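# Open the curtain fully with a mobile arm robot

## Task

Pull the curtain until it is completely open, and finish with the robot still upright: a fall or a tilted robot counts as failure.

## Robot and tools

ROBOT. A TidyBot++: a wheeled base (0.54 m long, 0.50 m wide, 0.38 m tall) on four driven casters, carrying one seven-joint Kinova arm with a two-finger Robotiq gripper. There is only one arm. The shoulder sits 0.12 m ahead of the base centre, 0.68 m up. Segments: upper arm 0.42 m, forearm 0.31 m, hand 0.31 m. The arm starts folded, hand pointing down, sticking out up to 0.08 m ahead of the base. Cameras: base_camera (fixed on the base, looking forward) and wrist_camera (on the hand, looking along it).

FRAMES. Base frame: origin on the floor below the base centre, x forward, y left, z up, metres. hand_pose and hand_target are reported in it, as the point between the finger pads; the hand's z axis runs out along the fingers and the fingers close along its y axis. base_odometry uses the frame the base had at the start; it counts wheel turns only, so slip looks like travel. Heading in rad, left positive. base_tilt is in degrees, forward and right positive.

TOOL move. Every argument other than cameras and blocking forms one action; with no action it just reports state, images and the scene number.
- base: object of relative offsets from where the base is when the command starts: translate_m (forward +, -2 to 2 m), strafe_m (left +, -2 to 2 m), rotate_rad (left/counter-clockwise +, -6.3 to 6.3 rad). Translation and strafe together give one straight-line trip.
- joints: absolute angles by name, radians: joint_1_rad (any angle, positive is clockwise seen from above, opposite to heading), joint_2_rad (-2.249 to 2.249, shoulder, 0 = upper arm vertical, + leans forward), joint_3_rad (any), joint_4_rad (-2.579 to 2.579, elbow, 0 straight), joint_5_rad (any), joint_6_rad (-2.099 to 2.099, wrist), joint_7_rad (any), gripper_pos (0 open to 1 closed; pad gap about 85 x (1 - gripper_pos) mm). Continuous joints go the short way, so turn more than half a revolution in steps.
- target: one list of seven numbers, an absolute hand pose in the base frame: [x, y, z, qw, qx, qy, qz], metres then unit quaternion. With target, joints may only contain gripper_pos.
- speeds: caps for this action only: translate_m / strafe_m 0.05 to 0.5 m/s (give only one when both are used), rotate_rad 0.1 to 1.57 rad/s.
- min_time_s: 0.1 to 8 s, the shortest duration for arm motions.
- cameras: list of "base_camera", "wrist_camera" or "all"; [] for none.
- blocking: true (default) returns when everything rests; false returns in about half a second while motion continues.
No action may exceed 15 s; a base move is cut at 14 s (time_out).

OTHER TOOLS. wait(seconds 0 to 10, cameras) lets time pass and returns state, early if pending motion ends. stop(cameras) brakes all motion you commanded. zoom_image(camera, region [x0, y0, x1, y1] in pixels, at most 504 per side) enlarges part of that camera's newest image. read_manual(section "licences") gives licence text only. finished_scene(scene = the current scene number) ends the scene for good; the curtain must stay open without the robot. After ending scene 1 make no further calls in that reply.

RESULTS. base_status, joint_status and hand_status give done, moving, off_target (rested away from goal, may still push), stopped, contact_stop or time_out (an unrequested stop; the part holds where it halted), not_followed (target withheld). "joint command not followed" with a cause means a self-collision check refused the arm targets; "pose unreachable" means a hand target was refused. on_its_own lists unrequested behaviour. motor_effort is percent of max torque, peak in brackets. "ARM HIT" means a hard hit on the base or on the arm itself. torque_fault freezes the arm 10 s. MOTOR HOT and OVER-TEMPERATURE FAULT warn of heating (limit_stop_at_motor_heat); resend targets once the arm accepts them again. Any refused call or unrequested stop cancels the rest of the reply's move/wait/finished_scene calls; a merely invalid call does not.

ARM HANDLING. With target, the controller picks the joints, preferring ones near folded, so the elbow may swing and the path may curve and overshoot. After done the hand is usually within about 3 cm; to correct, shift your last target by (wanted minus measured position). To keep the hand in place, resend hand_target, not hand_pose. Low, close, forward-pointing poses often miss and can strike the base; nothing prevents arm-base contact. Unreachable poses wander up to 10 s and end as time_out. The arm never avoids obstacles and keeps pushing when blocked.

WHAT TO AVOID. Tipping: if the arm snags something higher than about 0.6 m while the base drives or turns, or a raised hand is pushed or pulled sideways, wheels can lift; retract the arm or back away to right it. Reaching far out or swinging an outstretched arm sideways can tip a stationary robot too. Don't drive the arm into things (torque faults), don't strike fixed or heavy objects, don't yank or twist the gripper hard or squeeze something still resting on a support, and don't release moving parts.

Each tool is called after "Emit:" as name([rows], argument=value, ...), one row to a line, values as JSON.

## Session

Emit:
move(base={"rotate_rad": 1.57}, joints={"joint_1_rad": 0, "joint_2_rad": 0.0, "joint_3_rad": 3.14, "joint_4_rad": -0.7, "joint_5_rad": 0, "joint_6_rad": -0.87, "joint_7_rad": 1.57}, cameras=["all"])

Scene clock: 3.00 s.
move: done
base_odometry: x=+0.000 y=+0.000 heading=+1.569
base_tilt: forward=+0.1 right=+0.3
base_status: done
joint_positions: joint_1_rad=-0.016 joint_2_rad=-0.039 joint_3_rad=+3.136 joint_4_rad=-0.724 joint_5_rad=+0.005 joint_6_rad=-0.880 joint_7_rad=+1.547 gripper_pos=+0.000
joint_status: all done
motor_effort: joint_1_rad=+0(2) joint_2_rad=-13(14) joint_3_rad=+1(2) joint_4_rad=+14(19) joint_5_rad=-1(2) joint_6_rad=+9(10) joint_7_rad=-1(2)
hand_pose: x=+0.6129 y=+0.0112 z=+1.3473 quat_wxyz=(-0.014, +0.705, -0.001, +0.709) (m; base frame)
hand_target: x=+0.6328 y=+0.0022 z=+1.3433 quat_wxyz=(-0.001, +0.707, +0.000, +0.707) (m; base frame)
hand_status: not commanded
pictures: base_camera, wrist_camera
camera_calibration:
wrist_camera: T_world_to_cam=[[0.0131419, -0.999251, -0.0364056, 0.0531751], [0.0131767, 0.0365787, -0.999244, 1.39767], [0.999827, 0.0126523, 0.0136475, -0.498064], [0, 0, 0, 1]] pos_world=[0.478863, 0.00831216, 1.40534]

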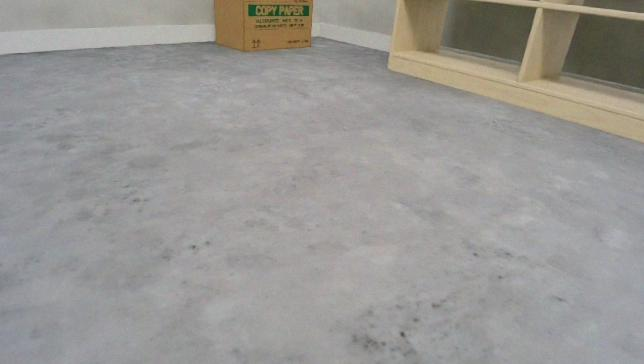

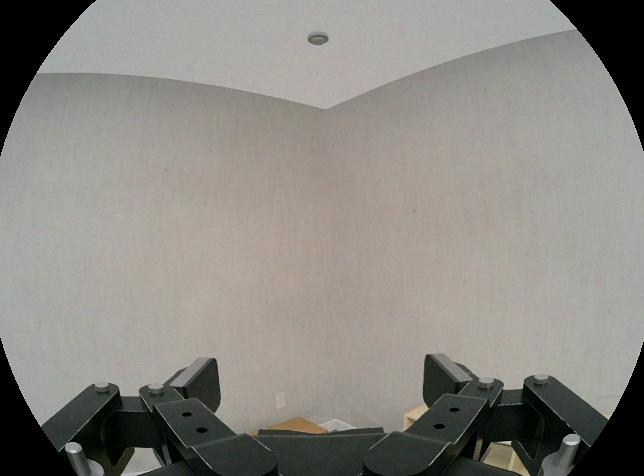

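Emit:
move(base={"rotate_rad": -2.35}, cameras=["all"])

Scene clock: 23.30 s.
move: done
base_odometry: x=+0.000 y=+0.000 heading=-0.780
base_tilt: forward=+0.1 right=+0.3
base_status: done
joint_positions: joint_1_rad=-0.006 joint_2_rad=-0.014 joint_3_rad=+3.136 joint_4_rad=-0.724 joint_5_rad=+0.005 joint_6_rad=-0.880 joint_7_rad=+1.547 gripper_pos=+0.000
joint_status: not commanded
motor_effort: joint_1_rad=+0(2) joint_2_rad=-14(18) joint_3_rad=+0(2) joint_4_rad=+14(16) joint_5_rad=+0(2) joint_6_rad=+9(10) joint_7_rad=-1(1)
hand_pose: x=+0.6289 y=+0.0062 z=+1.3352 quat_wxyz=(-0.010, +0.714, -0.005, +0.700) (m; base frame)
hand_target: x=+0.6328 y=+0.0022 z=+1.3433 quat_wxyz=(-0.001, +0.707, +0.000, +0.707) (m; base frame)
hand_status: not commanded
pictures: base_camera, wrist_camera
camera_calibration:
wrist_camera: T_world_to_cam=[[0.00197634, -0.999341, -0.0362396, 0.0543278], [-0.0105347, 0.0362169, -0.999288, 1.40049], [0.999943, 0.0023567, -0.0104562, -0.481734], [0, 0, 0, 1]] pos_world=[0.496352, 0.00470593, 1.39643]

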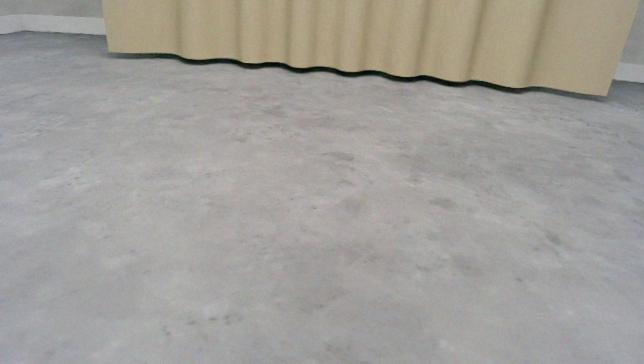

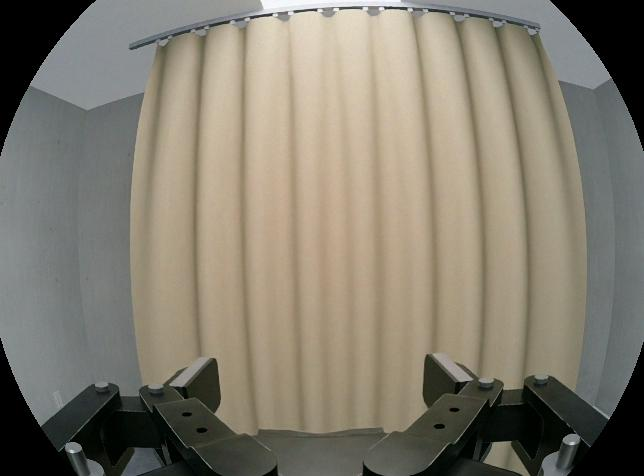

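Emit:
zoom_image(camera="wrist_camera", region=[440, 0, 600, 100])

Emit:
zoom_image(camera="wrist_camera", region=[110, 0, 270, 100])

Scaled by 3.150.

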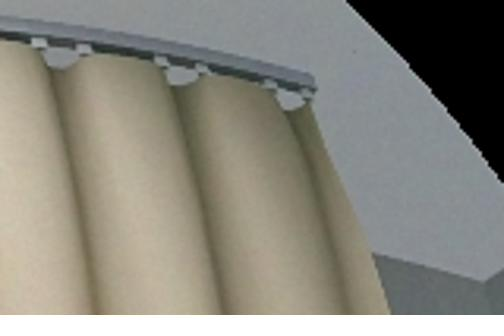

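Scaled by 3.150.

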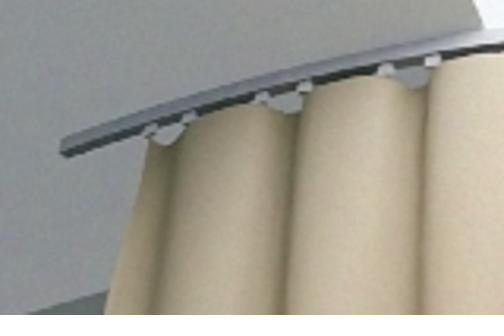

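Emit:
move(base={"translate_m": 1.334, "strafe_m": 1.273, "rotate_rad": -0.1}, joints={"joint_1_rad": 0, "joint_2_rad": 0.75, "joint_3_rad": 3.14, "joint_4_rad": 0.75, "joint_5_rad": 1.3, "joint_6_rad": -1.57, "joint_7_rad": 1.57, "gripper_pos": 0}, min_time_s=2.5, cameras=["all"])

Scene clock: 46.20 s.
move: done
base_odometry: x=+1.844 y=-0.033 heading=-0.880
base_tilt: forward=+0.0 right=+0.3
base_status: done
joint_positions: joint_1_rad=-0.001 joint_2_rad=+0.715 joint_3_rad=+3.139 joint_4_rad=+0.730 joint_5_rad=+1.250 joint_6_rad=-1.482 joint_7_rad=+1.547 gripper_pos=+0.000
joint_status: all done
motor_effort: joint_1_rad=+1(2) joint_2_rad=-23(26) joint_3_rad=+3(4) joint_4_rad=+1(15) joint_5_rad=-1(3) joint_6_rad=+9(11) joint_7_rad=-1(2)
hand_pose: x=+0.4886 y=-0.2930 z=+1.3426 quat_wxyz=(+0.420, +0.539, -0.404, +0.608) (m; base frame)
hand_target: x=+0.4897 y=-0.2991 z=+1.3040 quat_wxyz=(+0.427, +0.563, -0.428, +0.563) (m; base frame)
hand_status: not commanded
pictures: base_camera, wrist_camera
camera_calibration:
wrist_camera: T_world_to_cam=[[-0.947119, -0.316217, -0.0545231, 0.444312], [0.0831664, -0.0777947, -0.993495, 1.33021], [0.309918, -0.945492, 0.0999795, -0.429506], [0, 0, 0, 1]] pos_world=[0.4433, -0.162112, 1.38872]

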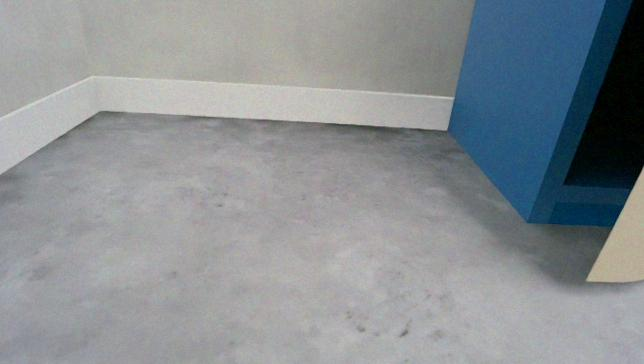

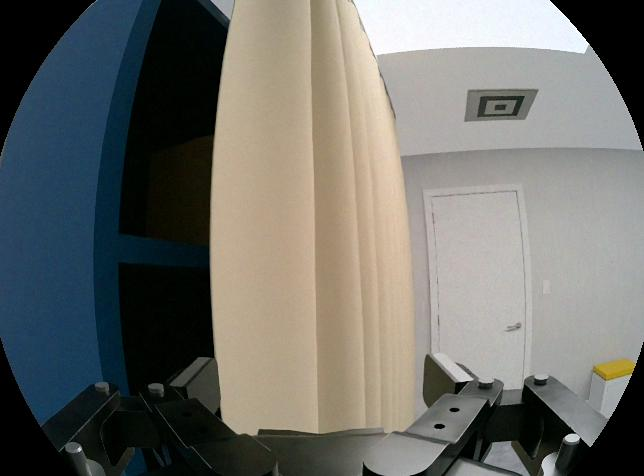

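Emit:
move(base={"translate_m": 0.1})

Emit:
move(base={"strafe_m": -0.12}, speeds={"strafe_m": 0.2}, cameras=["all"])

Scene clock: 66.10 s.
move: done
base_odometry: x=+1.908 y=-0.110 heading=-0.880
base_tilt: forward=+0.1 right=+0.3
base_status: done
joint_positions: joint_1_rad=-0.001 joint_2_rad=+0.736 joint_3_rad=+3.139 joint_4_rad=+0.738 joint_5_rad=+1.256 joint_6_rad=-1.483 joint_7_rad=+1.547 gripper_pos=+0.000
joint_status: not commanded
motor_effort: joint_1_rad=+0(1) joint_2_rad=-24(28) joint_3_rad=+2(3) joint_4_rad=+2(3) joint_5_rad=+0(2) joint_6_rad=+9(10) joint_7_rad=-1(1)
hand_pose: x=+0.4981 y=-0.2937 z=+1.3348 quat_wxyz=(+0.424, +0.542, -0.403, +0.602) (m; base frame)
hand_target: x=+0.4897 y=-0.2991 z=+1.3040 quat_wxyz=(+0.427, +0.563, -0.428, +0.563) (m; base frame)
hand_status: not commanded
pictures: none

Scene clock: 67.40 s.
move: done
base_odometry: x=+1.815 y=-0.187 heading=-0.880
base_tilt: forward=+0.0 right=+0.4
base_status: done
joint_positions: joint_1_rad=+0.001 joint_2_rad=+0.736 joint_3_rad=+3.139 joint_4_rad=+0.738 joint_5_rad=+1.256 joint_6_rad=-1.484 joint_7_rad=+1.547 gripper_pos=+0.000
joint_status: not commanded
motor_effort: joint_1_rad=+0(3) joint_2_rad=-25(26) joint_3_rad=+3(4) joint_4_rad=+2(3) joint_5_rad=+0(1) joint_6_rad=+10(10) joint_7_rad=-1(1)
hand_pose: x=+0.4974 y=-0.2946 z=+1.3347 quat_wxyz=(+0.425, +0.542, -0.404, +0.602) (m; base frame)
hand_target: x=+0.4897 y=-0.2991 z=+1.3040 quat_wxyz=(+0.427, +0.563, -0.428, +0.563) (m; base frame)
hand_status: not commanded
pictures: base_camera, wrist_camera
camera_calibration:
wrist_camera: T_world_to_cam=[[-0.950555, -0.307749, -0.0416645, 0.43868], [0.0683165, -0.0763388, -0.994739, 1.33105], [0.30295, -0.9484, 0.0935886, -0.421812], [0, 0, 0, 1]] pos_world=[0.453845, -0.163433, 1.3818]

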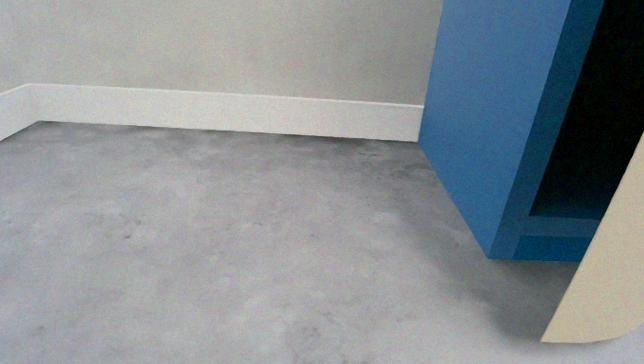

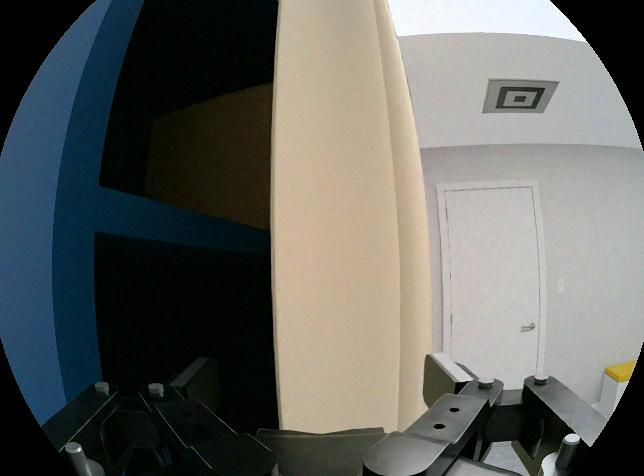

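Emit:
move(joints={"gripper_pos": 1}, cameras=["wrist_camera"])

Scene clock: 84.27 s.
move: done
base_odometry: x=+1.815 y=-0.187 heading=-0.880
base_tilt: forward=+0.1 right=+0.3
base_status: not commanded
joint_positions: joint_1_rad=+0.001 joint_2_rad=+0.736 joint_3_rad=+3.139 joint_4_rad=+0.738 joint_5_rad=+1.256 joint_6_rad=-1.484 joint_7_rad=+1.547 gripper_pos=+0.992
joint_status: all done
motor_effort: joint_1_rad=+0(1) joint_2_rad=-24(25) joint_3_rad=+2(3) joint_4_rad=+2(2) joint_5_rad=-1(1) joint_6_rad=+9(10) joint_7_rad=-1(1)
hand_pose: x=+0.4974 y=-0.2946 z=+1.3347 quat_wxyz=(+0.425, +0.542, -0.404, +0.602) (m; base frame)
hand_target: x=+0.4897 y=-0.2991 z=+1.3040 quat_wxyz=(+0.427, +0.563, -0.428, +0.563) (m; base frame)
hand_status: not commanded
pictures: wrist_camera
camera_calibration:
wrist_camera: T_world_to_cam=[[-0.950555, -0.307749, -0.0416645, 0.43868], [0.0683165, -0.0763388, -0.994739, 1.33105], [0.30295, -0.9484, 0.0935886, -0.421812], [0, 0, 0, 1]] pos_world=[0.453845, -0.163433, 1.3818]

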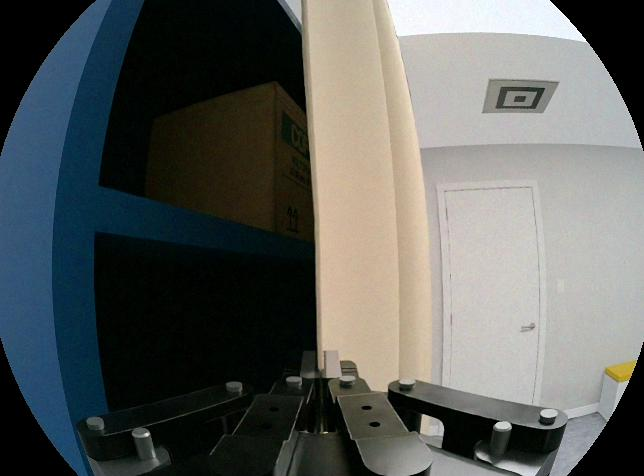

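Emit:
zoom_image(camera="wrist_camera", region=[260, 320, 390, 450])

Scaled by 3.877.

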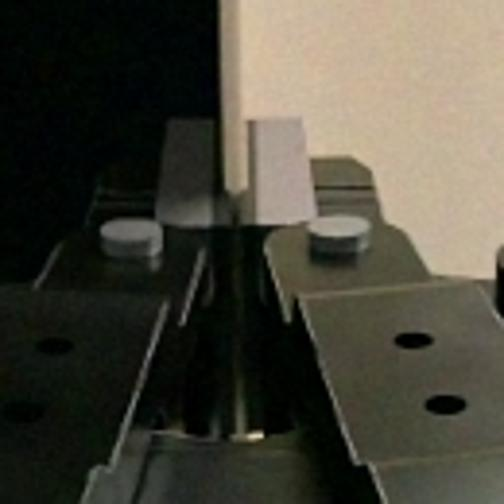

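Emit:
move(base={"strafe_m": -1.3}, speeds={"strafe_m": 0.35}, cameras=["all"])

Scene clock: 111.23 s.
move: done
base_odometry: x=+0.813 y=-1.015 heading=-0.879
base_tilt: forward=+0.1 right=+0.3
base_status: done
joint_positions: joint_1_rad=-0.005 joint_2_rad=+0.736 joint_3_rad=+3.156 joint_4_rad=+0.745 joint_5_rad=+1.256 joint_6_rad=-1.486 joint_7_rad=+1.547 gripper_pos=+0.992
joint_status: not commanded
motor_effort: joint_1_rad=+3(4) joint_2_rad=-16(25) joint_3_rad=-3(3) joint_4_rad=-1(3) joint_5_rad=+0(2) joint_6_rad=-3(10) joint_7_rad=-1(1)
hand_pose: x=+0.4929 y=-0.2895 z=+1.3382 quat_wxyz=(+0.428, +0.536, -0.405, +0.604) (m; base frame)
hand_target: x=+0.4897 y=-0.2991 z=+1.3040 quat_wxyz=(+0.427, +0.563, -0.428, +0.563) (m; base frame)
hand_status: not commanded
pictures: base_camera, wrist_camera
camera_calibration:
wrist_camera: T_world_to_cam=[[-0.952137, -0.302228, -0.0457607, 0.444097], [0.0753164, -0.086869, -0.993369, 1.32686], [0.296249, -0.949269, 0.105474, -0.428744], [0, 0, 0, 1]] pos_world=[0.449922, -0.157512, 1.38361]

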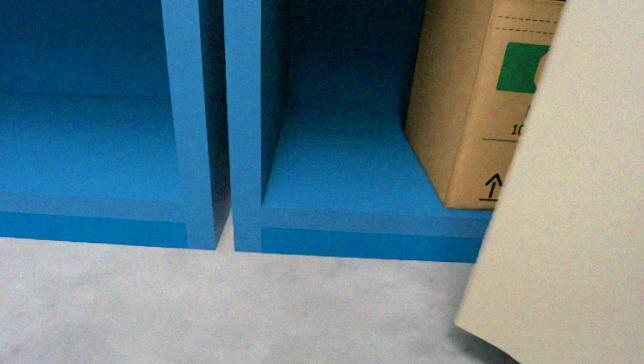

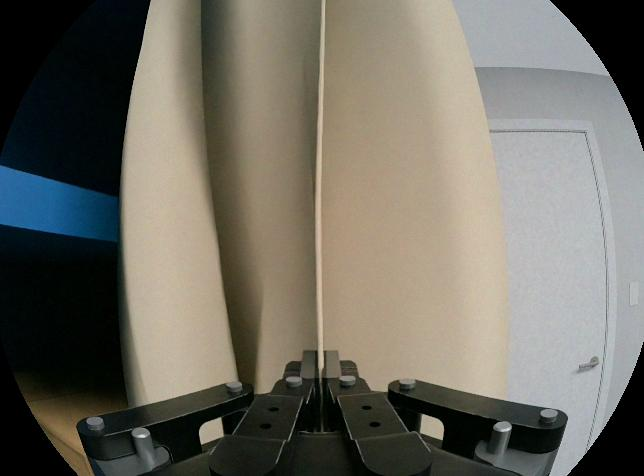

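Emit:
move(base={"strafe_m": -0.38}, speeds={"strafe_m": 0.25}, cameras=["all"])

Scene clock: 121.10 s.
move: done
base_odometry: x=+0.521 y=-1.258 heading=-0.879
base_tilt: forward=+0.1 right=+0.3
base_status: done
joint_positions: joint_1_rad=-0.015 joint_2_rad=+0.733 joint_3_rad=+3.165 joint_4_rad=+0.747 joint_5_rad=+1.256 joint_6_rad=-1.486 joint_7_rad=+1.547 gripper_pos=+0.992
joint_status: not commanded
motor_effort: joint_1_rad=+4(6) joint_2_rad=-15(17) joint_3_rad=-3(5) joint_4_rad=-1(2) joint_5_rad=+1(2) joint_6_rad=-4(8) joint_7_rad=-1(1)
hand_pose: x=+0.4913 y=-0.2845 z=+1.3412 quat_wxyz=(+0.428, +0.534, -0.403, +0.608) (m; base frame)
hand_target: x=+0.4897 y=-0.2991 z=+1.3040 quat_wxyz=(+0.427, +0.563, -0.428, +0.563) (m; base frame)
hand_status: not commanded
pictures: base_camera, wrist_camera
camera_calibration:
wrist_camera: T_world_to_cam=[[-0.950943, -0.305545, -0.0484703, 0.446248], [0.0802667, -0.0923695, -0.992484, 1.3252], [0.298772, -0.947687, 0.112363, -0.433841], [0, 0, 0, 1]] pos_world=[0.447607, -0.152389, 1.38562]

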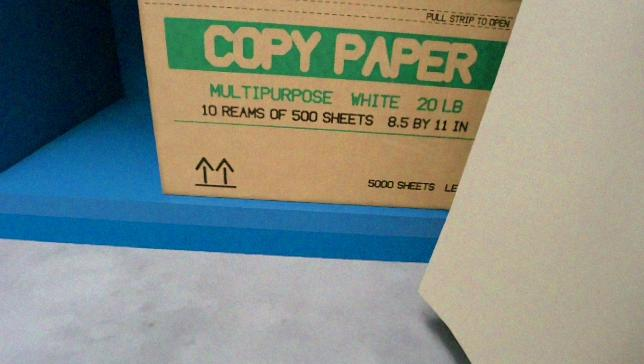

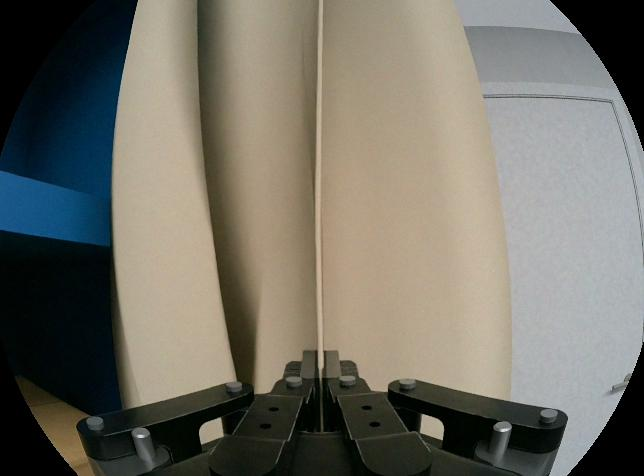

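Emit:
move(base={"strafe_m": -0.2}, speeds={"strafe_m": 0.15}, cameras=["all"])

Scene clock: 131.80 s.
move: done
base_odometry: x=+0.367 y=-1.385 heading=-0.879
base_tilt: forward=+0.1 right=+0.3
base_status: done
joint_positions: joint_1_rad=-0.029 joint_2_rad=+0.713 joint_3_rad=+3.183 joint_4_rad=+0.749 joint_5_rad=+1.256 joint_6_rad=-1.483 joint_7_rad=+1.547 gripper_pos=+0.992
joint_status: not commanded
motor_effort: joint_1_rad=+7(8) joint_2_rad=-12(17) joint_3_rad=-8(9) joint_4_rad=-2(3) joint_5_rad=+4(4) joint_6_rad=-14(16) joint_7_rad=-1(1)
hand_pose: x=+0.4778 y=-0.2765 z=+1.3524 quat_wxyz=(+0.427, +0.525, -0.403, +0.617) (m; base frame)
hand_target: x=+0.4897 y=-0.2991 z=+1.3040 quat_wxyz=(+0.427, +0.563, -0.428, +0.563) (m; base frame)
hand_status: not commanded
pictures: base_camera, wrist_camera
camera_calibration:
wrist_camera: T_world_to_cam=[[-0.949355, -0.307237, -0.0658088, 0.458651], [0.102858, -0.105981, -0.989034, 1.31898], [0.296893, -0.945713, 0.132216, -0.448915], [0, 0, 0, 1]] pos_world=[0.433036, -0.143844, 1.39405]

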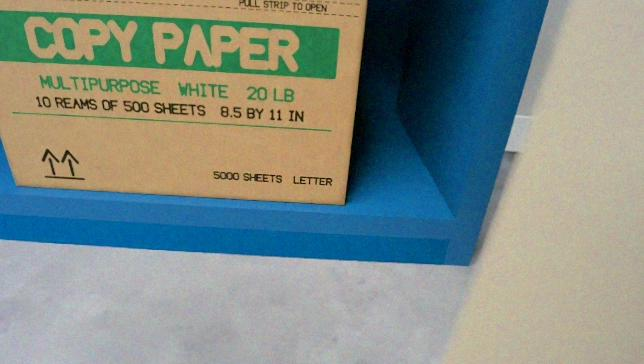

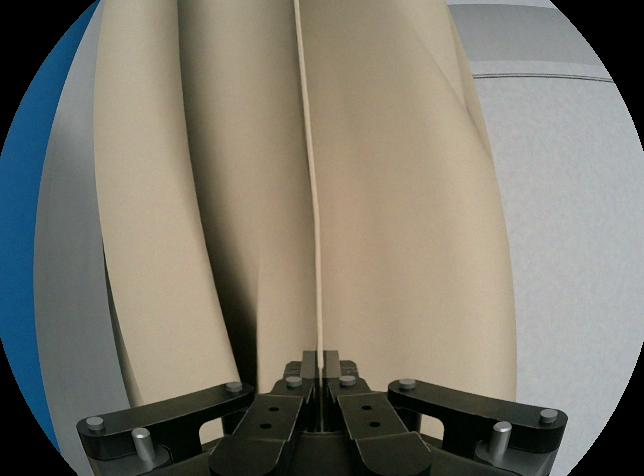

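Emit:
move(base={"strafe_m": -0.06}, speeds={"strafe_m": 0.12})

Emit:
move(joints={"gripper_pos": 0})

Emit:
move(base={"strafe_m": 0.3, "translate_m": -0.1}, speeds={"strafe_m": 0.3})

Emit:
move(base={"translate_m": -0.5}, joints={"joint_5_rad": 0.6, "joint_6_rad": -0.75}, cameras=["wrist_camera"])

Scene clock: 148.67 s.
move: done
base_odometry: x=+0.321 y=-1.424 heading=-0.878
base_tilt: forward=+0.0 right=+0.3
base_status: done
joint_positions: joint_1_rad=-0.043 joint_2_rad=+0.706 joint_3_rad=+3.197 joint_4_rad=+0.750 joint_5_rad=+1.256 joint_6_rad=-1.467 joint_7_rad=+1.547 gripper_pos=+0.992
joint_status: not commanded
motor_effort: joint_1_rad=+9(11) joint_2_rad=-10(12) joint_3_rad=-10(11) joint_4_rad=-2(3) joint_5_rad=+5(6) joint_6_rad=-19(20) joint_7_rad=-1(2)
hand_pose: x=+0.4730 y=-0.2687 z=+1.3624 quat_wxyz=(+0.429, +0.516, -0.398, +0.626) (m; base frame)
hand_target: x=+0.4897 y=-0.2991 z=+1.3040 quat_wxyz=(+0.427, +0.563, -0.428, +0.563) (m; base frame)
hand_status: not commanded
pictures: none

Scene clock: 149.77 s.
move: done
base_odometry: x=+0.321 y=-1.424 heading=-0.878
base_tilt: forward=+0.1 right=+0.3
base_status: not commanded
joint_positions: joint_1_rad=-0.026 joint_2_rad=+0.731 joint_3_rad=+3.153 joint_4_rad=+0.750 joint_5_rad=+1.260 joint_6_rad=-1.573 joint_7_rad=+1.547 gripper_pos=+0.000
joint_status: all done
motor_effort: joint_1_rad=+3(10) joint_2_rad=-24(26) joint_3_rad=+2(10) joint_4_rad=+2(3) joint_5_rad=+1(5) joint_6_rad=+11(19) joint_7_rad=-1(1)
hand_pose: x=+0.4946 y=-0.2841 z=+1.3124 quat_wxyz=(+0.402, +0.564, -0.421, +0.586) (m; base frame)
hand_target: x=+0.4897 y=-0.2991 z=+1.3040 quat_wxyz=(+0.427, +0.563, -0.428, +0.563) (m; base frame)
hand_status: not commanded
pictures: none

Scene clock: 151.73 s.
move: done
base_odometry: x=+0.488 y=-1.155 heading=-0.878
base_tilt: forward=+0.0 right=+0.3
base_status: done
joint_positions: joint_1_rad=-0.010 joint_2_rad=+0.731 joint_3_rad=+3.152 joint_4_rad=+0.750 joint_5_rad=+1.261 joint_6_rad=-1.573 joint_7_rad=+1.547 gripper_pos=+0.000
joint_status: not commanded
motor_effort: joint_1_rad=+1(3) joint_2_rad=-23(27) joint_3_rad=+3(3) joint_4_rad=+1(3) joint_5_rad=-1(1) joint_6_rad=+8(12) joint_7_rad=-1(1)
hand_pose: x=+0.4901 y=-0.2900 z=+1.3123 quat_wxyz=(+0.407, +0.561, -0.425, +0.583) (m; base frame)
hand_target: x=+0.4897 y=-0.2991 z=+1.3040 quat_wxyz=(+0.427, +0.563, -0.428, +0.563) (m; base frame)
hand_status: not commanded
pictures: none

Scene clock: 153.80 s.
move: done
base_odometry: x=+0.168 y=-0.770 heading=-0.878
base_tilt: forward=+0.1 right=+0.3
base_status: done
joint_positions: joint_1_rad=-0.006 joint_2_rad=+0.732 joint_3_rad=+3.151 joint_4_rad=+0.752 joint_5_rad=+0.647 joint_6_rad=-0.835 joint_7_rad=+1.547 gripper_pos=+0.000
joint_status: all done
motor_effort: joint_1_rad=+0(2) joint_2_rad=-26(29) joint_3_rad=+1(3) joint_4_rad=+2(5) joint_5_rad=+0(2) joint_6_rad=+7(11) joint_7_rad=-1(1)
hand_pose: x=+0.5738 y=-0.1330 z=+1.5225 quat_wxyz=(+0.281, +0.373, -0.134, +0.874) (m; base frame)
hand_target: x=+0.5812 y=-0.1189 z=+1.5317 quat_wxyz=(+0.274, +0.350, -0.109, +0.889) (m; base frame)
hand_status: not commanded
pictures: wrist_camera
camera_calibration:
wrist_camera: T_world_to_cam=[[-0.584982, -0.810097, -0.039237, 0.288662], [0.577717, -0.382246, -0.721201, 0.775491], [0.569245, -0.444558, 0.691613, -1.3055], [0, 0, 0, 1]] pos_world=[0.463997, -0.0500979, 1.47351]

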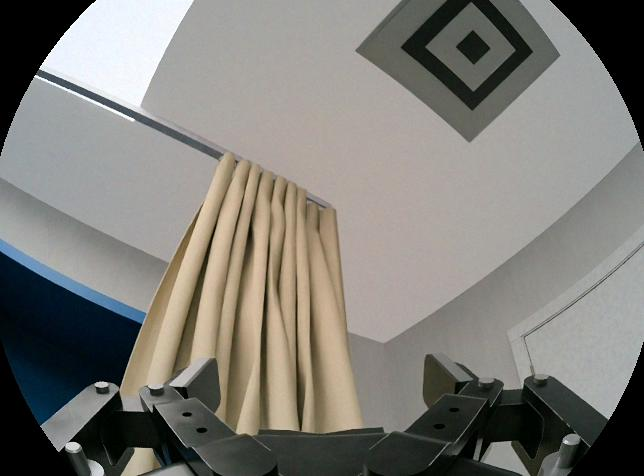

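Emit:
zoom_image(camera="wrist_camera", region=[190, 130, 360, 250])

Scaled by 2.965.

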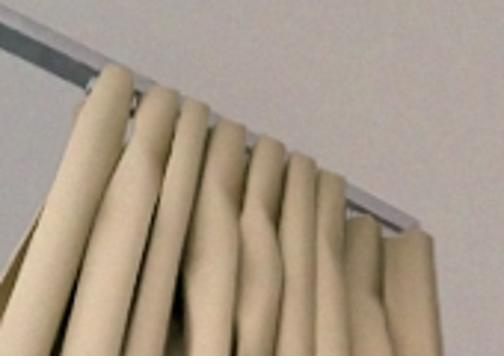

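Emit:
finished_scene(scene=3)

The scene is finished: the task was done.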